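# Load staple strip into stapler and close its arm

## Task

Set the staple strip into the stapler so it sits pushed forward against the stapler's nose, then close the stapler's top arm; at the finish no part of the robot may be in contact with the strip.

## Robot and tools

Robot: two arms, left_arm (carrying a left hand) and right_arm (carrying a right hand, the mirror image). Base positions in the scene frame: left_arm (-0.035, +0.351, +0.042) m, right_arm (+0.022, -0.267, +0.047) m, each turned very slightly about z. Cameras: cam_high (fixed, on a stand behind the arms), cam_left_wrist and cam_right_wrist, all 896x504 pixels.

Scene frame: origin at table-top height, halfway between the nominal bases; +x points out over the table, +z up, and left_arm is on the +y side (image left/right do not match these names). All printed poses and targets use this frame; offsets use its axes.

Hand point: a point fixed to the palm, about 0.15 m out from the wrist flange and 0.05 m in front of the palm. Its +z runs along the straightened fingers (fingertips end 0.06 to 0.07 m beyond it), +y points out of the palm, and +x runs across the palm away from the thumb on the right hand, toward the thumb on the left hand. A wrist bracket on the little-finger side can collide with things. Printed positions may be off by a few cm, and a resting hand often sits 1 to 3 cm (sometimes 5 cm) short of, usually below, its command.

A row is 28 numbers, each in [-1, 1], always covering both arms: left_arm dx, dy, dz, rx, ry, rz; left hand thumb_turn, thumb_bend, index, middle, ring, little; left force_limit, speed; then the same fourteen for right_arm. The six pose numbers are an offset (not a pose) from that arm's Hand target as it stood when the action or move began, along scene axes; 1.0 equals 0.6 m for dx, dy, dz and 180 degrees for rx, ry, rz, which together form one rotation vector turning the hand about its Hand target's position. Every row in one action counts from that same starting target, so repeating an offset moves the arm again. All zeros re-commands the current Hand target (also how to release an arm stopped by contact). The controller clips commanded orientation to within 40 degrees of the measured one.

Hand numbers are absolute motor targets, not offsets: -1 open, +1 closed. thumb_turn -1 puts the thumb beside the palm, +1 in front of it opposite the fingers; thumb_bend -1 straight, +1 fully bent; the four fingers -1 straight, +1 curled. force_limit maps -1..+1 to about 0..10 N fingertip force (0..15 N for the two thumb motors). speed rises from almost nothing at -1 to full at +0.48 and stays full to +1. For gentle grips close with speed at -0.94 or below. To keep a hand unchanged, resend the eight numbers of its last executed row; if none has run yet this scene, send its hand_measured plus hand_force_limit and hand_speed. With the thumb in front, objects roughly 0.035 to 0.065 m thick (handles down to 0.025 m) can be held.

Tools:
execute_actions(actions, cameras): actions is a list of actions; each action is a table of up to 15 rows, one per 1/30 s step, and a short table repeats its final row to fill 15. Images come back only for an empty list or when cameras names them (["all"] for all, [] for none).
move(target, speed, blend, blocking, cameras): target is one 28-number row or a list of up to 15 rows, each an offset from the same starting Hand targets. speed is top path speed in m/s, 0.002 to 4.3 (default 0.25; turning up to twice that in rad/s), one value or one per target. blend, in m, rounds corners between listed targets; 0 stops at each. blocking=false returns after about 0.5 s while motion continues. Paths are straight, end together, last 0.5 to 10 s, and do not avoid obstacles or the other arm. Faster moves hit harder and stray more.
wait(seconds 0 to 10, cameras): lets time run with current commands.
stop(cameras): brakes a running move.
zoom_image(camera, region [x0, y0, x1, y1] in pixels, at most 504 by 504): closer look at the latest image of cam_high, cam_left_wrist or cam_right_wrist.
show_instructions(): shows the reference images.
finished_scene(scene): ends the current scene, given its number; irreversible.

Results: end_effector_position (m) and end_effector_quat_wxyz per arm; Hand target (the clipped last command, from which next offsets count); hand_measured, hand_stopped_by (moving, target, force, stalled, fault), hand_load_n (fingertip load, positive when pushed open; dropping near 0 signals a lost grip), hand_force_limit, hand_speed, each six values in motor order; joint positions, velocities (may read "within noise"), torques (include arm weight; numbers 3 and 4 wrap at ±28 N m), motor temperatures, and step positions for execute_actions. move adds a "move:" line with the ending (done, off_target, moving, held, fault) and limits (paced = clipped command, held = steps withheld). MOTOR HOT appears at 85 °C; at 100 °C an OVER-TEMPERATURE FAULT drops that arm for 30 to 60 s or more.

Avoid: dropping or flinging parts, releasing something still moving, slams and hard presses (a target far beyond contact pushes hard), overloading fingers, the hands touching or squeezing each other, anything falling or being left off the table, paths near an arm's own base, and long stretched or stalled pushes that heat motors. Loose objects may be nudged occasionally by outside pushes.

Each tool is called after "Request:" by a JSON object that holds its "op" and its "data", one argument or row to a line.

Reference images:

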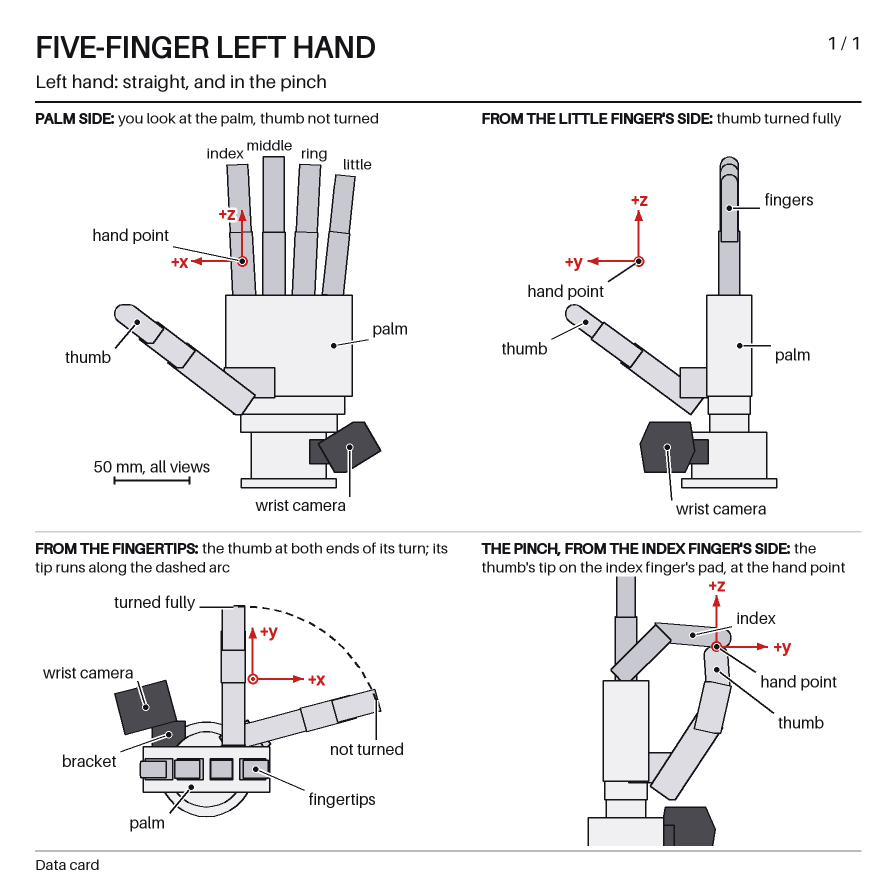

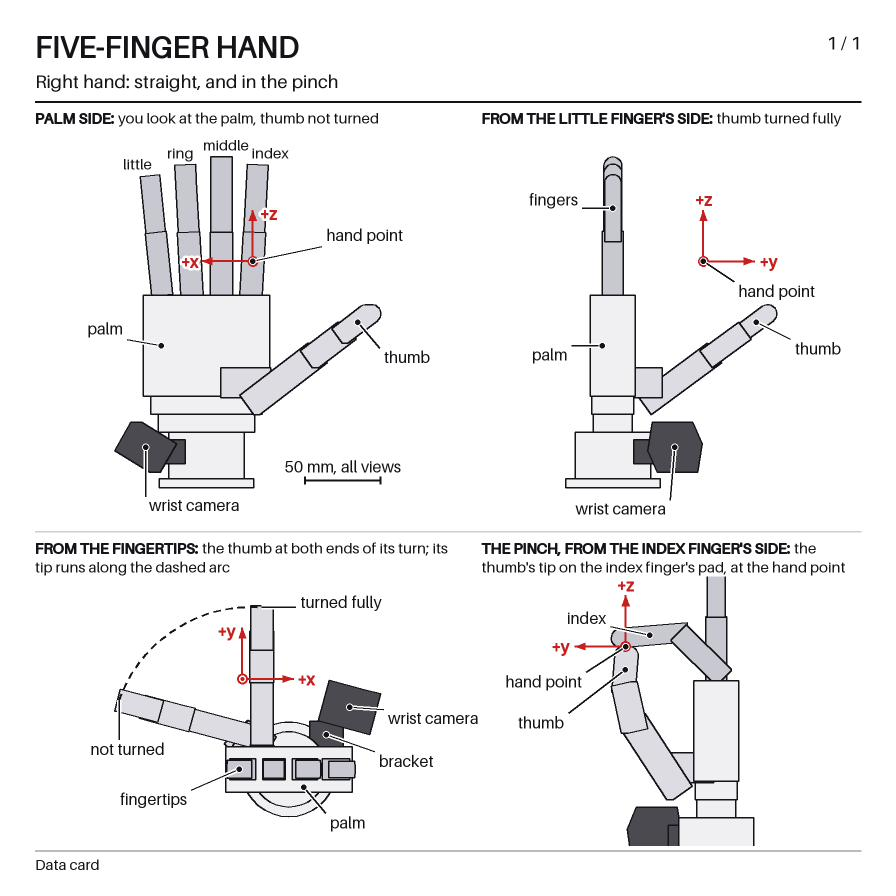

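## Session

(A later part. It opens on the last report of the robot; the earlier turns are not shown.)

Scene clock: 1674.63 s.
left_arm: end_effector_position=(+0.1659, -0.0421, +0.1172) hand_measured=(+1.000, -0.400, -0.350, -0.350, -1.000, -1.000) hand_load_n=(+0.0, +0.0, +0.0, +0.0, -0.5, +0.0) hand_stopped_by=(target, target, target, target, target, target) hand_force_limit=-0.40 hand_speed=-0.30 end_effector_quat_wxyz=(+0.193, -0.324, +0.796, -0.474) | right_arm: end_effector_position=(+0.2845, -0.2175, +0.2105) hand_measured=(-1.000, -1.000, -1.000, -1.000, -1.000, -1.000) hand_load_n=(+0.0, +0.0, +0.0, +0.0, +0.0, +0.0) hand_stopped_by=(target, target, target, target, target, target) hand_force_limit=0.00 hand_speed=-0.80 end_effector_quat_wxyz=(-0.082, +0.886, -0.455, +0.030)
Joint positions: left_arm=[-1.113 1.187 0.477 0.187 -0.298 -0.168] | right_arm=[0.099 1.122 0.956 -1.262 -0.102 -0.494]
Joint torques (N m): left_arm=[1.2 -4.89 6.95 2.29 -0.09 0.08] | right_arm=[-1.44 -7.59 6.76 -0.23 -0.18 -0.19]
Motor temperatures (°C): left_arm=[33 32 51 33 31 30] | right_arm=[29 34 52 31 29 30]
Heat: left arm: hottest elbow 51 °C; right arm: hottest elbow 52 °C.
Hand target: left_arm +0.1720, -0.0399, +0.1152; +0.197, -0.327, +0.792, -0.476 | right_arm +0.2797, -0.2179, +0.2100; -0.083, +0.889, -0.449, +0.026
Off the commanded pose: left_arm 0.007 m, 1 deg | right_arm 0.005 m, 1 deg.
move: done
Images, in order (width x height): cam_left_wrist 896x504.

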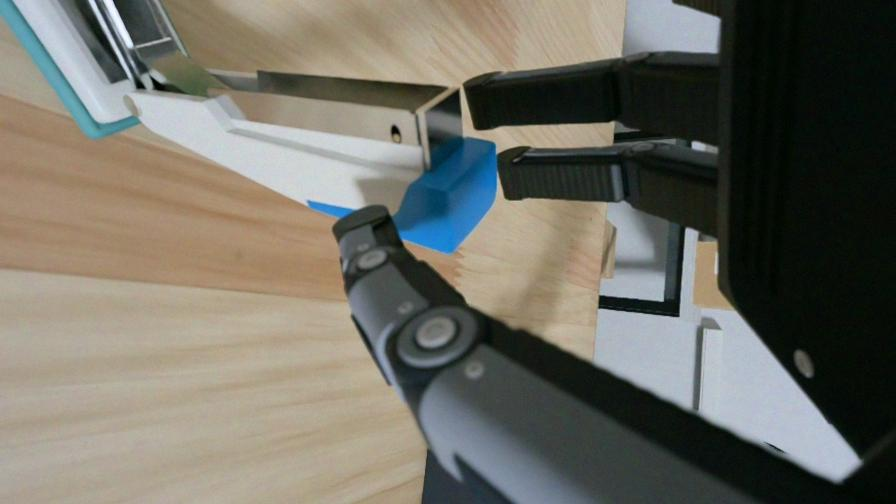

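Request:
{"op": "execute_actions", "data": {
  "actions": [
    [[0,0,0,0,0,0,1,-0.4,0.3,0.3,-1,-1,-0.5,-0.8,0,0,0,0,0,0,-1,-1,-1,-1,-1,-1,0,-0.8]],
    [[0,0,0,0,0,0,1,-0.4,0.3,0.3,-1,-1,-0.5,-0.8,0,0,0,0,0,0,-1,-1,-1,-1,-1,-1,0,-0.8]]
  ],
  "cameras": ["cam_left_wrist"]
}}

Scene clock: 1682.20 s.
left_arm: end_effector_position=(+0.1659, -0.0428, +0.1179) hand_measured=(+1.000, -0.402, +0.036, -0.002, -1.000, -1.000) hand_load_n=(+0.0, +5.5, +6.0, +3.0, +0.0, +0.0) hand_stopped_by=(target, target, force, force, target, target) hand_force_limit=-0.50 hand_speed=-0.80 end_effector_quat_wxyz=(+0.192, -0.324, +0.795, -0.475) | right_arm: end_effector_position=(+0.2845, -0.2175, +0.2105) hand_measured=(-1.000, -1.000, -1.000, -1.000, -1.000, -1.000) hand_load_n=(+0.0, +0.0, +0.5, +0.0, +0.0, +0.0) hand_stopped_by=(target, target, target, target, target, target) hand_force_limit=0.00 hand_speed=-0.80 end_effector_quat_wxyz=(-0.082, +0.886, -0.455, +0.030)
Joint positions: left_arm=[-1.113 1.187 0.477 0.19 -0.297 -0.168] | right_arm=[0.099 1.122 0.956 -1.262 -0.102 -0.494]
Joint torques (N m): left_arm=[1.2 -4.89 6.94 2.14 -0.12 0.08] | right_arm=[-1.32 -7.24 6.74 -0.2 -0.19 -0.2]
Heat: left arm: hottest elbow 50 °C; right arm: hottest elbow 52 °C.
Hand target: left_arm +0.1720, -0.0399, +0.1152; +0.197, -0.327, +0.792, -0.476 | right_arm +0.2797, -0.2179, +0.2100; -0.083, +0.889, -0.449, +0.026
Off the commanded pose: left_arm 0.007 m, 1 deg | right_arm 0.005 m, 1 deg.
Step readings (end_effector_position of left_arm | right_arm):
0: (+0.1659, -0.0421, +0.1172) | (+0.2845, -0.2175, +0.2105)
1: (+0.1659, -0.0421, +0.1172) | (+0.2845, -0.2175, +0.2105)
2: (+0.1659, -0.0421, +0.1172) | (+0.2845, -0.2175, +0.2105)
4: (+0.1659, -0.0421, +0.1172) | (+0.2845, -0.2175, +0.2105)
8: (+0.1659, -0.0421, +0.1172) | (+0.2845, -0.2175, +0.2105)
15: (+0.1659, -0.0421, +0.1172) | (+0.2845, -0.2175, +0.2105)
16: (+0.1660, -0.0424, +0.1176) | (+0.2845, -0.2175, +0.2105)
17: (+0.1660, -0.0424, +0.1176) | (+0.2845, -0.2175, +0.2105)
19: (+0.1661, -0.0426, +0.1179) | (+0.2845, -0.2175, +0.2105)
23: (+0.1659, -0.0428, +0.1179) | (+0.2845, -0.2175, +0.2105)
30: (+0.1659, -0.0428, +0.1179) | (+0.2845, -0.2175, +0.2105)
Images, in order (width x height): cam_left_wrist 896x504.

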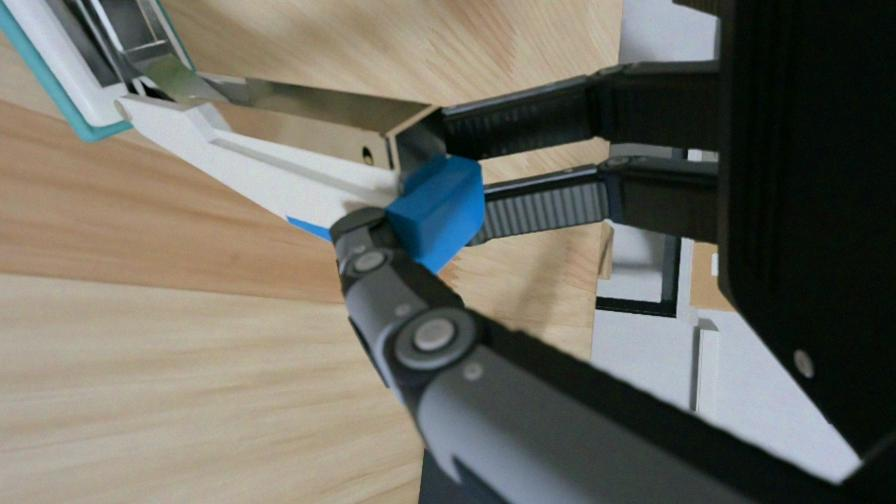

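Request:
{"op": "move", "data": {
  "target": [
    [0.0224,0.0224,0.012,0,0,0,1,-0.4,0.3,0.3,-1,-1,-0.5,-0.8,0,0,0,0,0,0,-1,-1,-1,-1,-1,-1,0,-0.8],
    [0.0548,0.0548,0.014,0,0,0,1,-0.4,0.3,0.3,-1,-1,-0.5,-0.8,0,0,0,0,0,0,-1,-1,-1,-1,-1,-1,0,-0.8]
  ],
  "cameras": ["cam_left_wrist","cam_right_wrist"],
  "speed": 0.04,
  "blend": [0.01,0]
}}

Request:
{"op": "zoom_image", "data": {
  "camera": "cam_right_wrist",
  "region": [230, 240, 430, 460]
}}

Scene clock: 1704.10 s.
left_arm: end_effector_position=(+0.2010, -0.0165, +0.1254) hand_measured=(+1.000, -0.402, +0.036, -0.002, -1.000, -1.000) hand_load_n=(+0.5, +5.0, +6.0, +1.5, +0.0, +0.0) hand_stopped_by=(target, target, force, force, target, target) hand_force_limit=-0.50 hand_speed=-0.80 end_effector_quat_wxyz=(+0.187, -0.330, +0.791, -0.481) | right_arm: end_effector_position=(+0.2845, -0.2175, +0.2105) hand_measured=(-1.000, -1.000, -1.000, -1.000, -1.000, -1.000) hand_load_n=(+0.0, +0.0, +0.0, +0.0, +0.0, +0.0) hand_stopped_by=(target, target, target, target, target, target) hand_force_limit=0.00 hand_speed=-0.80 end_effector_quat_wxyz=(-0.082, +0.886, -0.455, +0.030)
Joint positions: left_arm=[-0.96 1.147 0.463 0.19 -0.16 -0.11] | right_arm=[0.099 1.122 0.956 -1.262 -0.102 -0.494]
Joint torques (N m): left_arm=[1.32 -6.18 6.76 1.32 -0.1 0.26] | right_arm=[-1.38 -7.53 6.8 -0.14 -0.18 -0.2]
Heat: left arm: hottest elbow 47 °C; right arm: hottest elbow 51 °C.
Hand target: left_arm +0.2050, -0.0071, +0.1236; +0.197, -0.327, +0.792, -0.476 | right_arm +0.2797, -0.2179, +0.2100; -0.083, +0.889, -0.449, +0.026
Off the commanded pose: left_arm 0.010 m, 1 deg | right_arm 0.005 m, 1 deg.
move: done
Images, in order (width x height): cam_left_wrist 896x504, cam_right_wrist 896x504.

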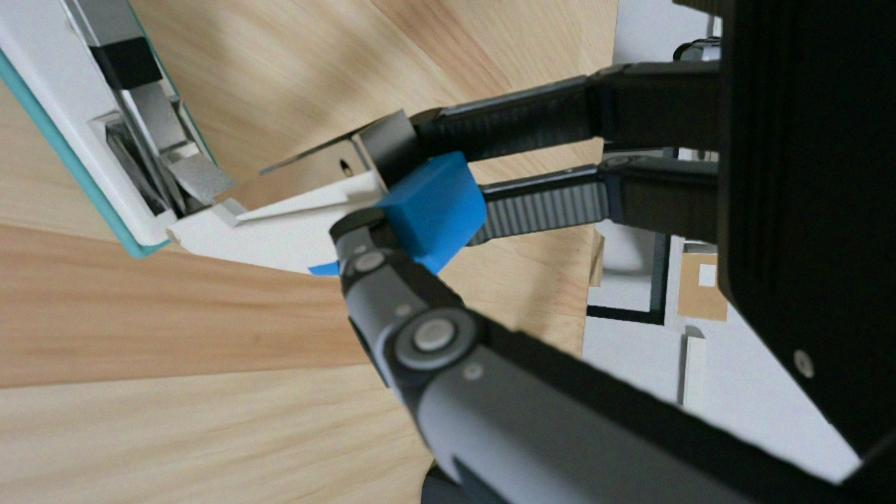

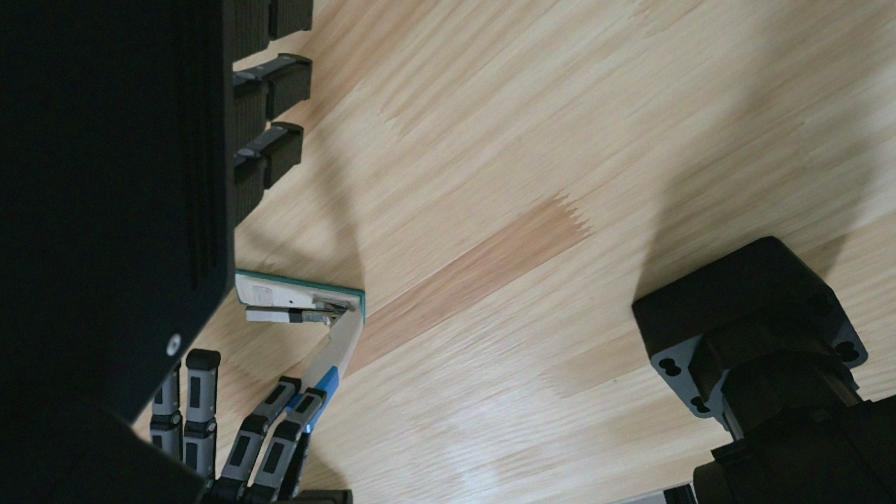

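Scaled by 2.291.

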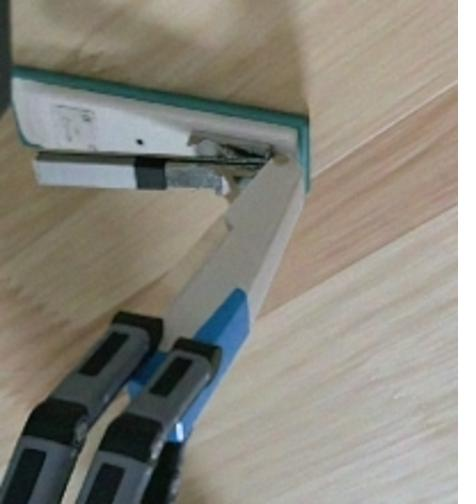

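Request:
{"op": "move", "data": {
  "target": [
    [0.03,0.03,-0.018,0,0,0,1,-0.4,0.3,0.3,-1,-1,-0.5,-0.8,0,0,0,0,0,0,-1,-1,-1,-1,-1,-1,0,-0.8],
    [0.0546,0.0546,-0.046,0,0,0,1,-0.4,0.3,0.3,-1,-1,-0.5,-0.8,0,0,0,0,0,0,-1,-1,-1,-1,-1,-1,0,-0.8]
  ],
  "cameras": ["cam_left_wrist","cam_right_wrist"],
  "speed": 0.04,
  "blend": [0.01,0]
}}

Request:
{"op": "zoom_image", "data": {
  "camera": "cam_right_wrist",
  "region": [230, 240, 430, 460]
}}

Scene clock: 1714.73 s.
left_arm: end_effector_position=(+0.2358, +0.0171, +0.1070) hand_measured=(+1.000, -0.402, +0.036, -0.002, -1.000, -1.000) hand_load_n=(-0.5, +5.0, +5.0, +3.0, +0.0, +0.0) hand_stopped_by=(target, target, force, force, target, target) hand_force_limit=-0.50 hand_speed=-0.80 end_effector_quat_wxyz=(+0.191, -0.328, +0.788, -0.485) | right_arm: end_effector_position=(+0.2845, -0.2175, +0.2105) hand_measured=(-1.000, -1.000, -1.000, -1.000, -1.000, -1.000) hand_load_n=(+0.0, +0.0, +0.0, +0.0, +0.0, +0.0) hand_stopped_by=(target, target, target, target, target, target) hand_force_limit=0.00 hand_speed=-0.80 end_effector_quat_wxyz=(-0.082, +0.886, -0.455, +0.030)
Joint positions: left_arm=[-0.795 1.186 0.415 0.296 -0.018 -0.028] | right_arm=[0.099 1.122 0.956 -1.262 -0.102 -0.494]
Joint torques (N m): left_arm=[1.14 -4.07 6.01 2.07 0.02 0.23] | right_arm=[-1.2 -7.41 6.83 -0.2 -0.17 -0.21]
Heat: left arm: hottest elbow 47 °C; right arm: hottest elbow 51 °C.
Hand target: left_arm +0.2376, +0.0256, +0.0960; +0.197, -0.327, +0.792, -0.476 | right_arm +0.2797, -0.2179, +0.2100; -0.083, +0.889, -0.449, +0.026
Off the commanded pose: left_arm 0.014 m, 1 deg | right_arm 0.005 m, 1 deg.
move: off_target (left_arm)
Images, in order (width x height): cam_left_wrist 896x504, cam_right_wrist 896x504.

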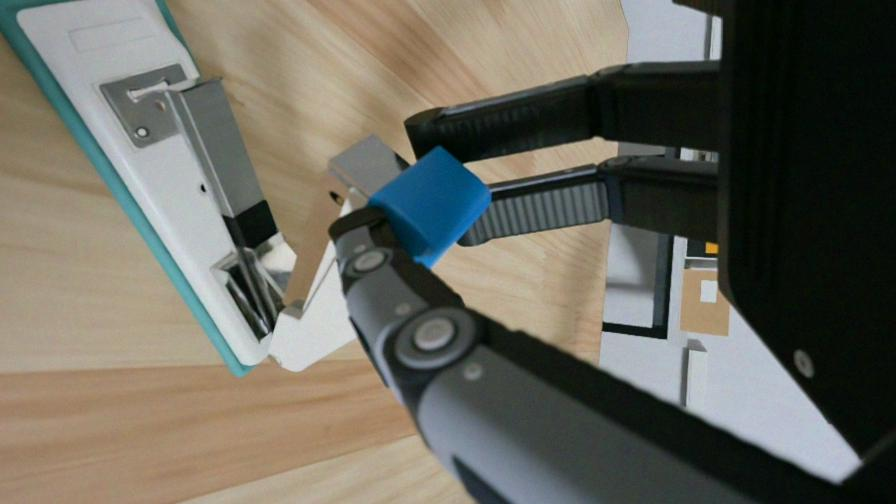

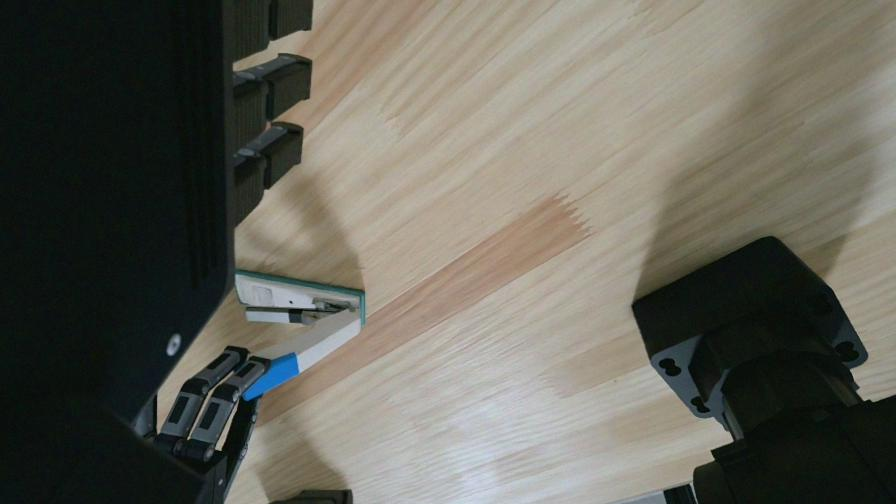

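Scaled by 2.291.

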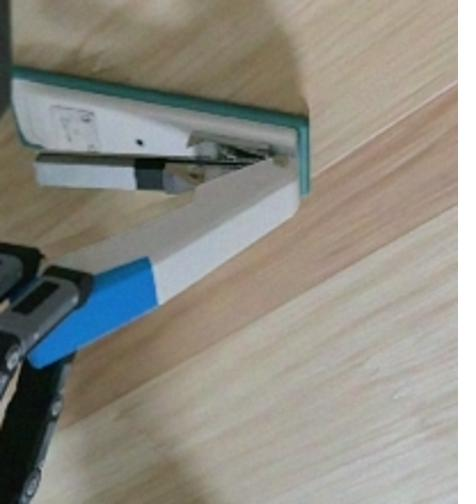

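Request:
{"op": "zoom_image", "data": {
  "camera": "cam_left_wrist",
  "region": [100, 60, 300, 340]
}}

Scaled by 1.800.

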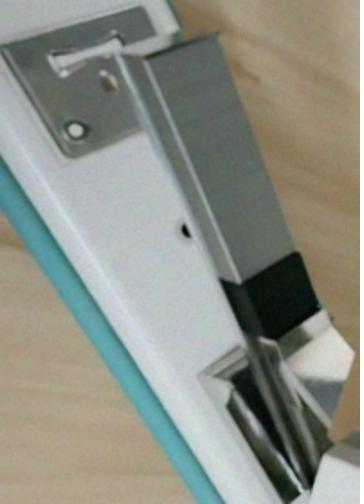

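Request:
{"op": "move", "data": {
  "target": [
    [0.012,0.012,-0.03,0,0,0,1,-0.4,0.3,0.3,-1,-1,-0.5,-0.8,0,0,0,0,0,0,-1,-1,-1,-1,-1,-1,0,-0.8],
    [0.019,0.019,-0.06,0,0,0,1,-0.4,0.3,0.3,-1,-1,-0.5,-0.8,0,0,0,0,0,0,-1,-1,-1,-1,-1,-1,0,-0.8]
  ],
  "cameras": ["cam_left_wrist","cam_right_wrist"],
  "speed": 0.04,
  "blend": [0.01,0]
}}

Request:
{"op": "zoom_image", "data": {
  "camera": "cam_right_wrist",
  "region": [230, 240, 430, 460]
}}

Scene clock: 1730.37 s.
left_arm: end_effector_position=(+0.2533, +0.0323, +0.0686) hand_measured=(+1.000, -0.402, +0.036, -0.002, -1.000, -1.000) hand_load_n=(-0.5, +5.5, +6.0, +2.5, +0.0, +0.0) hand_stopped_by=(target, target, force, force, target, target) hand_force_limit=-0.50 hand_speed=-0.80 end_effector_quat_wxyz=(+0.203, -0.328, +0.789, -0.479) | right_arm: end_effector_position=(+0.2845, -0.2175, +0.2105) hand_measured=(-1.000, -1.000, -1.000, -1.000, -1.000, -1.000) hand_load_n=(+0.0, +0.0, +0.0, +0.0, +0.0, +0.0) hand_stopped_by=(target, target, target, target, target, target) hand_force_limit=0.00 hand_speed=-0.80 end_effector_quat_wxyz=(-0.082, +0.886, -0.455, +0.030)
Joint positions: left_arm=[-0.731 1.326 0.376 0.473 0.018 0.016] | right_arm=[0.099 1.122 0.956 -1.262 -0.102 -0.494]
Joint torques (N m): left_arm=[0.67 -4.84 4.92 2.09 0.38 0.13] | right_arm=[-0.97 -7.24 6.8 -0.21 -0.19 -0.19]
Motor temperatures (°C): left_arm=[33 32 45 33 31 30] | right_arm=[29 34 51 31 29 30]
Heat: left arm: hottest elbow 45 °C; right arm: hottest elbow 51 °C.
Hand target: left_arm +0.2491, +0.0371, +0.0600; +0.197, -0.327, +0.792, -0.476 | right_arm +0.2797, -0.2179, +0.2100; -0.083, +0.889, -0.449, +0.026
Off the commanded pose: left_arm 0.011 m, 1 deg | right_arm 0.005 m, 1 deg.
move: off_target (left_arm); blend cut to 0.0095 m at target 1
Images, in order (width x height): cam_left_wrist 896x504, cam_right_wrist 896x504.

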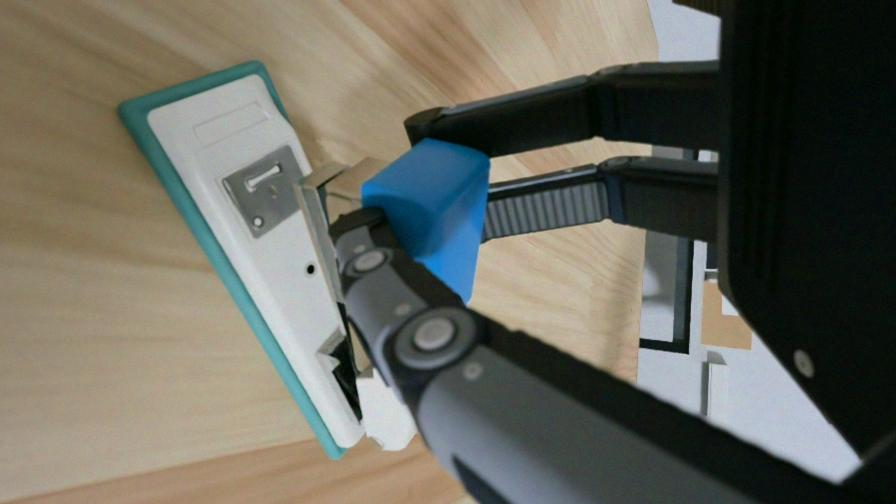

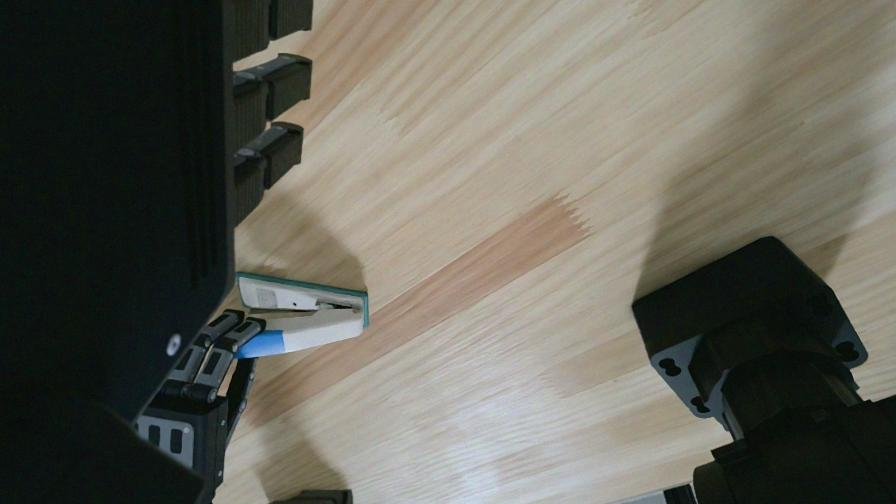

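Scaled by 2.291.

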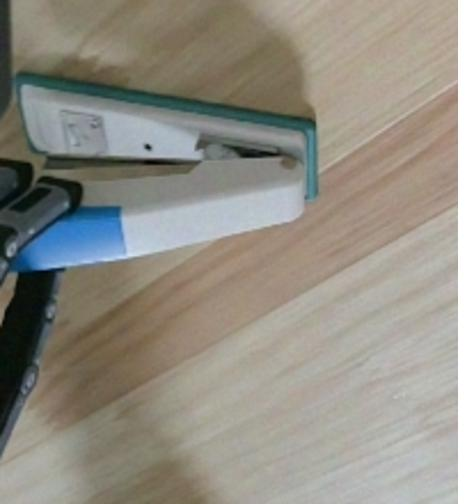

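Request:
{"op": "move", "data": {
  "target": [0.004,0.004,-0.035,0,0,0,1,-0.4,0.3,0.3,-1,-1,-0.5,-0.8,0,0,0,0,0,0,-1,-1,-1,-1,-1,-1,0,-0.8],
  "cameras": ["cam_left_wrist","cam_right_wrist"],
  "speed": 0.03
}}

Request:
{"op": "zoom_image", "data": {
  "camera": "cam_left_wrist",
  "region": [240, 80, 520, 330]
}}

Scene clock: 1736.67 s.
left_arm: end_effector_position=(+0.2576, +0.0338, +0.0545) hand_measured=(+1.000, -0.402, +0.036, -0.002, -1.000, -1.000) hand_load_n=(-1.5, +6.0, +5.5, +3.0, +0.0, +0.0) hand_stopped_by=(target, target, force, force, target, target) hand_force_limit=-0.50 hand_speed=-0.80 end_effector_quat_wxyz=(+0.207, -0.326, +0.784, -0.486) | right_arm: end_effector_position=(+0.2845, -0.2175, +0.2105) hand_measured=(-1.000, -1.000, -1.000, -1.000, -1.000, -1.000) hand_load_n=(-0.5, +0.0, +0.0, +0.0, +0.0, +0.0) hand_stopped_by=(target, target, target, target, target, target) hand_force_limit=0.00 hand_speed=-0.80 end_effector_quat_wxyz=(-0.082, +0.886, -0.455, +0.030)
Joint positions: left_arm=[-0.718 1.4 0.358 0.585 0.029 0.022] | right_arm=[0.099 1.122 0.956 -1.262 -0.102 -0.494]
Joint torques (N m): left_arm=[0.62 -3.9 4.49 1.88 0.4 0.11] | right_arm=[-1.38 -7.18 6.8 -0.25 -0.18 -0.21]
Heat: left arm: hottest elbow 45 °C; right arm: hottest elbow 51 °C.
Hand target: left_arm +0.2516, +0.0394, +0.0391; +0.197, -0.327, +0.792, -0.476 | right_arm +0.2797, -0.2179, +0.2100; -0.083, +0.889, -0.449, +0.026
Off the commanded pose: left_arm 0.018 m, 2 deg | right_arm 0.005 m, 1 deg.
move: off_target (left_arm)
Images, in order (width x height): cam_left_wrist 896x504, cam_right_wrist 896x504.

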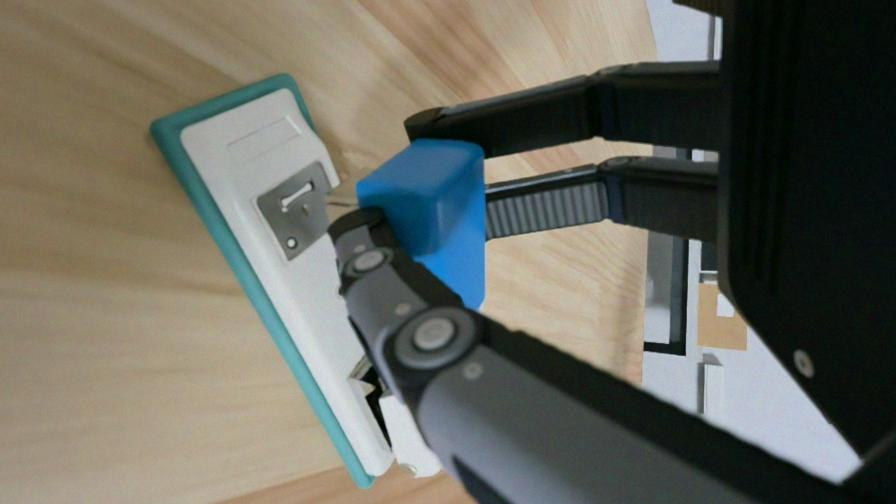

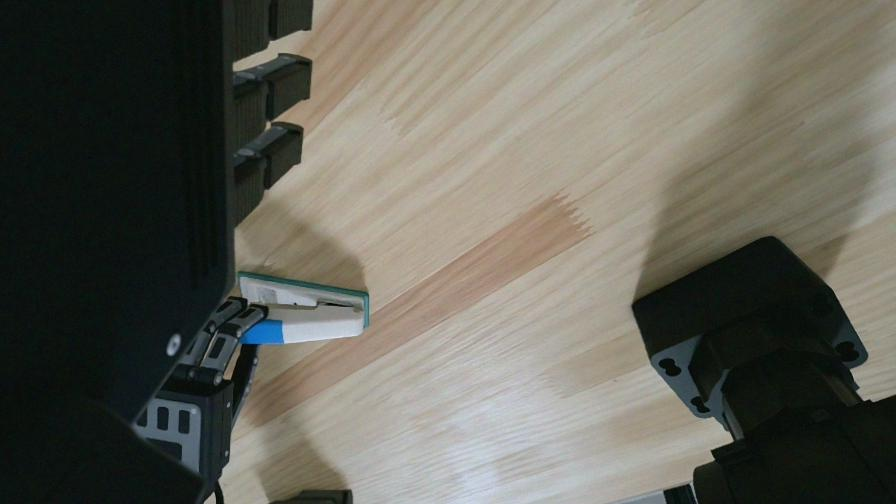

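Scaled by 1.800.

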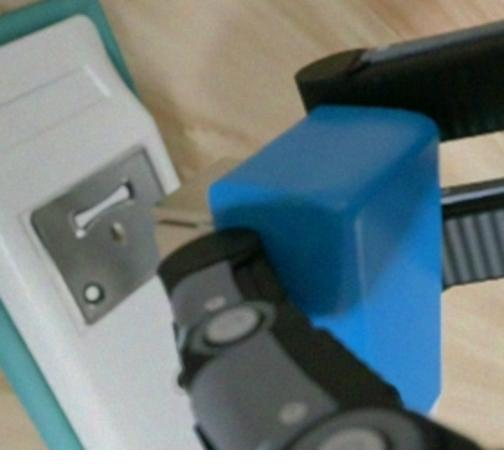

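Request:
{"op": "execute_actions", "data": {
  "actions": [
    [[0.006,-0.005,0.022,0,0,0,1,-0.4,0.3,0.3,-1,-1,-0.5,-0.8,0,0,0,0,0,0,-1,-1,-1,-1,-1,-1,0,-0.8]],
    [[0,0,0,0,0,0,1,-0.45,-0.35,-0.35,-1,-1,-0.5,-0.7,0,0,0,0,0,0,-1,-1,-1,-1,-1,-1,0,-0.8]]
  ],
  "cameras": ["cam_left_wrist"]
}}

Request:
{"op": "zoom_image", "data": {
  "camera": "cam_left_wrist",
  "region": [240, 80, 520, 330]
}}

Scene clock: 1743.80 s.
left_arm: end_effector_position=(+0.2515, +0.0365, +0.0516) hand_measured=(+1.000, -0.450, -0.350, -0.350, -1.000, -1.000) hand_load_n=(+0.0, +0.0, +0.0, +0.0, +0.0, +0.0) hand_stopped_by=(target, target, target, target, target, target) hand_force_limit=-0.50 hand_speed=-0.70 end_effector_quat_wxyz=(+0.196, -0.330, +0.791, -0.477) | right_arm: end_effector_position=(+0.2845, -0.2175, +0.2105) hand_measured=(-1.000, -1.000, -1.000, -1.000, -1.000, -1.000) hand_load_n=(+0.0, +0.0, -0.5, +0.0, +0.0, +0.0) hand_stopped_by=(target, target, target, target, target, target) hand_force_limit=0.00 hand_speed=-0.80 end_effector_quat_wxyz=(-0.082, +0.886, -0.455, +0.030)
Joint positions: left_arm=[-0.717 1.384 0.358 0.539 0.038 0.015] | right_arm=[0.099 1.122 0.956 -1.262 -0.102 -0.494]
Joint torques (N m): left_arm=[0.62 -5.89 6.28 1.22 0.06 0.12] | right_arm=[-1.44 -7.3 6.8 -0.24 -0.21 -0.21]
Heat: left arm: hottest elbow 45 °C; right arm: hottest elbow 51 °C.
Hand target: left_arm +0.2551, +0.0363, +0.0524; +0.197, -0.327, +0.792, -0.476 | right_arm +0.2797, -0.2179, +0.2100; -0.083, +0.889, -0.449, +0.026
Off the commanded pose: left_arm 0.004 m, 0 deg | right_arm 0.005 m, 1 deg.
Step readings (end_effector_position of left_arm | right_arm):
0: (+0.2576, +0.0338, +0.0545) | (+0.2845, -0.2175, +0.2105)
1: (+0.2571, +0.0342, +0.0539) | (+0.2845, -0.2175, +0.2105)
2: (+0.2566, +0.0348, +0.0541) | (+0.2845, -0.2175, +0.2105)
4: (+0.2557, +0.0348, +0.0559) | (+0.2845, -0.2175, +0.2105)
8: (+0.2554, +0.0349, +0.0559) | (+0.2845, -0.2175, +0.2105)
15: (+0.2554, +0.0349, +0.0559) | (+0.2845, -0.2175, +0.2105)
16: (+0.2554, +0.0349, +0.0559) | (+0.2845, -0.2175, +0.2105)
17: (+0.2554, +0.0349, +0.0559) | (+0.2845, -0.2175, +0.2105)
19: (+0.2542, +0.0349, +0.0551) | (+0.2845, -0.2175, +0.2105)
23: (+0.2519, +0.0362, +0.0523) | (+0.2845, -0.2175, +0.2105)
30: (+0.2515, +0.0365, +0.0516) | (+0.2845, -0.2175, +0.2105)
Images, in order (width x height): cam_left_wrist 896x504.

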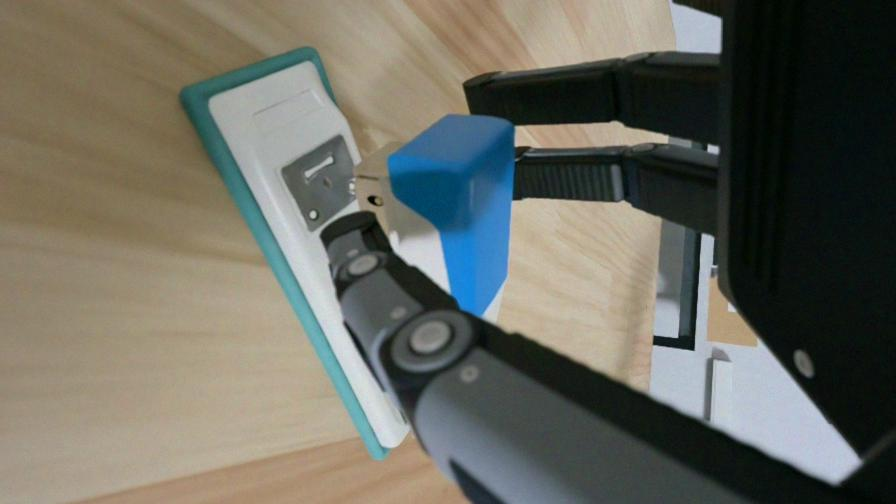

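Scaled by 1.800.

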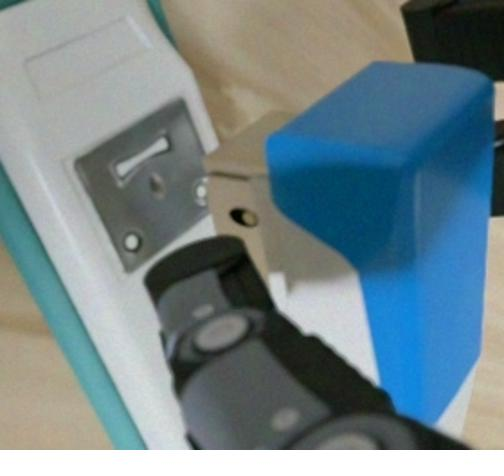

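Request:
{"op": "move", "data": {
  "target": [
    [-0.014,0.012,0.02,0,0,0,1,-0.45,-0.35,-0.35,-1,-1,-0.5,-0.7,0,0,0,0,0,0,-1,-1,-1,-1,-1,-1,0,-0.8],
    [-0.014,0.012,0.21,0,0,0,1,-0.45,-0.35,-0.35,-1,-1,-0.5,-0.7,0,0,0,0,0,0,-1,-1,-1,-1,-1,-1,0,-0.8]
  ],
  "cameras": ["cam_left_wrist","cam_right_wrist"],
  "speed": 0.06
}}

Request:
{"op": "zoom_image", "data": {
  "camera": "cam_left_wrist",
  "region": [100, 50, 380, 400]
}}

Request:
{"op": "zoom_image", "data": {
  "camera": "cam_right_wrist",
  "region": [230, 240, 430, 460]
}}

Scene clock: 1755.57 s.
left_arm: end_effector_position=(+0.2273, +0.0587, +0.1416) hand_measured=(+1.000, -0.450, -0.350, -0.350, -1.000, -1.000) hand_load_n=(+0.0, +0.0, +0.0, +0.5, +0.0, -0.5) hand_stopped_by=(target, target, target, target, target, target) hand_force_limit=-0.50 hand_speed=-0.70 end_effector_quat_wxyz=(+0.184, -0.337, +0.806, -0.450) | right_arm: end_effector_position=(+0.2845, -0.2175, +0.2105) hand_measured=(-1.000, -1.000, -1.000, -1.000, -1.000, -1.000) hand_load_n=(+0.0, +0.0, +0.0, +0.0, +0.0, +0.0) hand_stopped_by=(target, target, target, target, target, target) hand_force_limit=0.00 hand_speed=-0.80 end_effector_quat_wxyz=(-0.082, +0.886, -0.455, +0.030)
Joint positions: left_arm=[-0.717 0.971 0.452 -0.037 0.038 0.015] | right_arm=[0.099 1.122 0.956 -1.262 -0.102 -0.494]
Joint torques (N m): left_arm=[0.56 -4.42 13.45 1.17 0 0.11] | right_arm=[-1.32 -7.3 6.79 -0.13 -0.19 -0.19]
Heat: left arm: hottest elbow 45 °C; right arm: hottest elbow 51 °C.
Hand target: left_arm +0.2467, +0.0436, +0.1783; +0.197, -0.327, +0.792, -0.476 | right_arm +0.2797, -0.2179, +0.2100; -0.083, +0.889, -0.449, +0.026
Off the commanded pose: left_arm 0.044 m, 4 deg | right_arm 0.005 m, 1 deg.
move: off_target (left_arm)
Images, in order (width x height): cam_left_wrist 896x504, cam_right_wrist 896x504.

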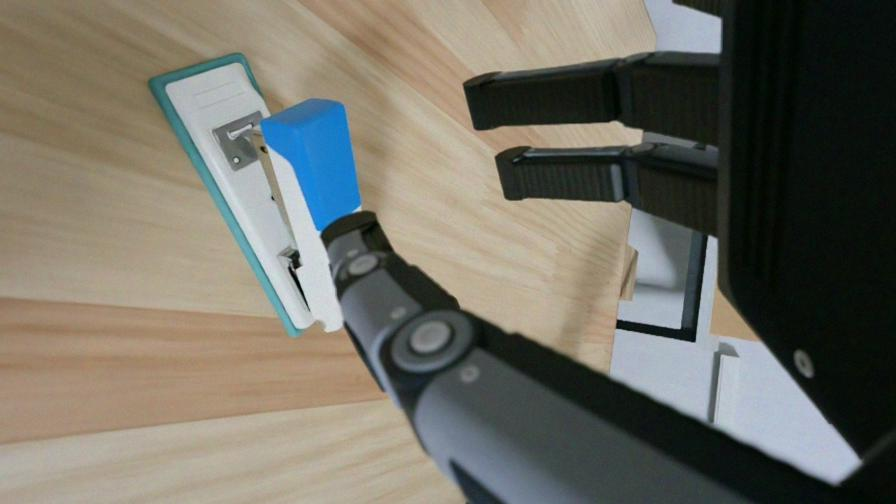

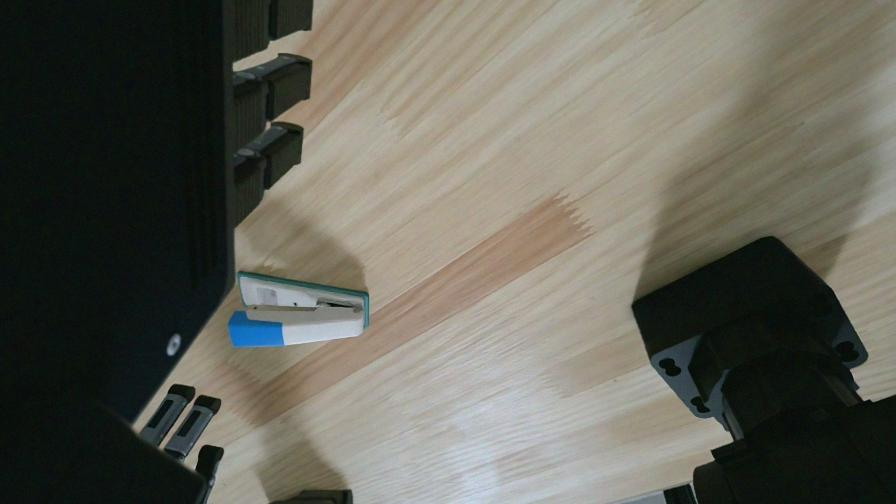

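Scaled by 1.440.

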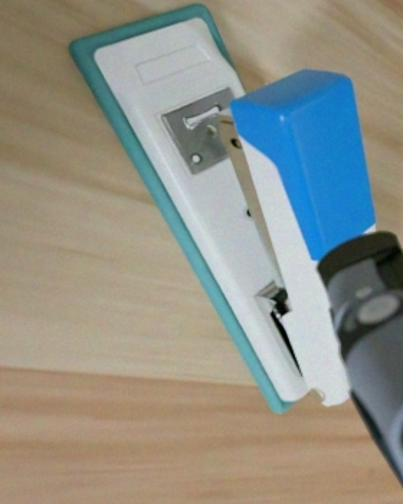

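Scaled by 2.291.

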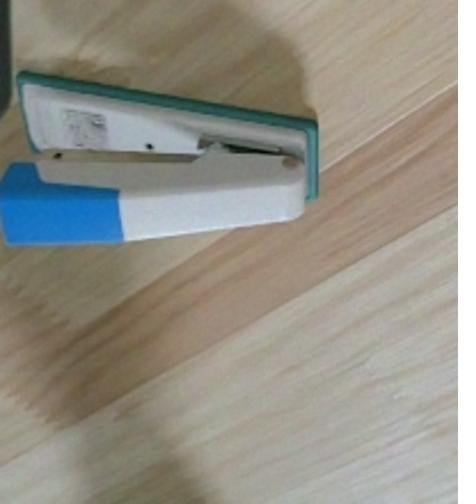

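Request:
{"op": "finished_scene", "data": {
  "scene": 1
}}

The scene is finished: the task was done.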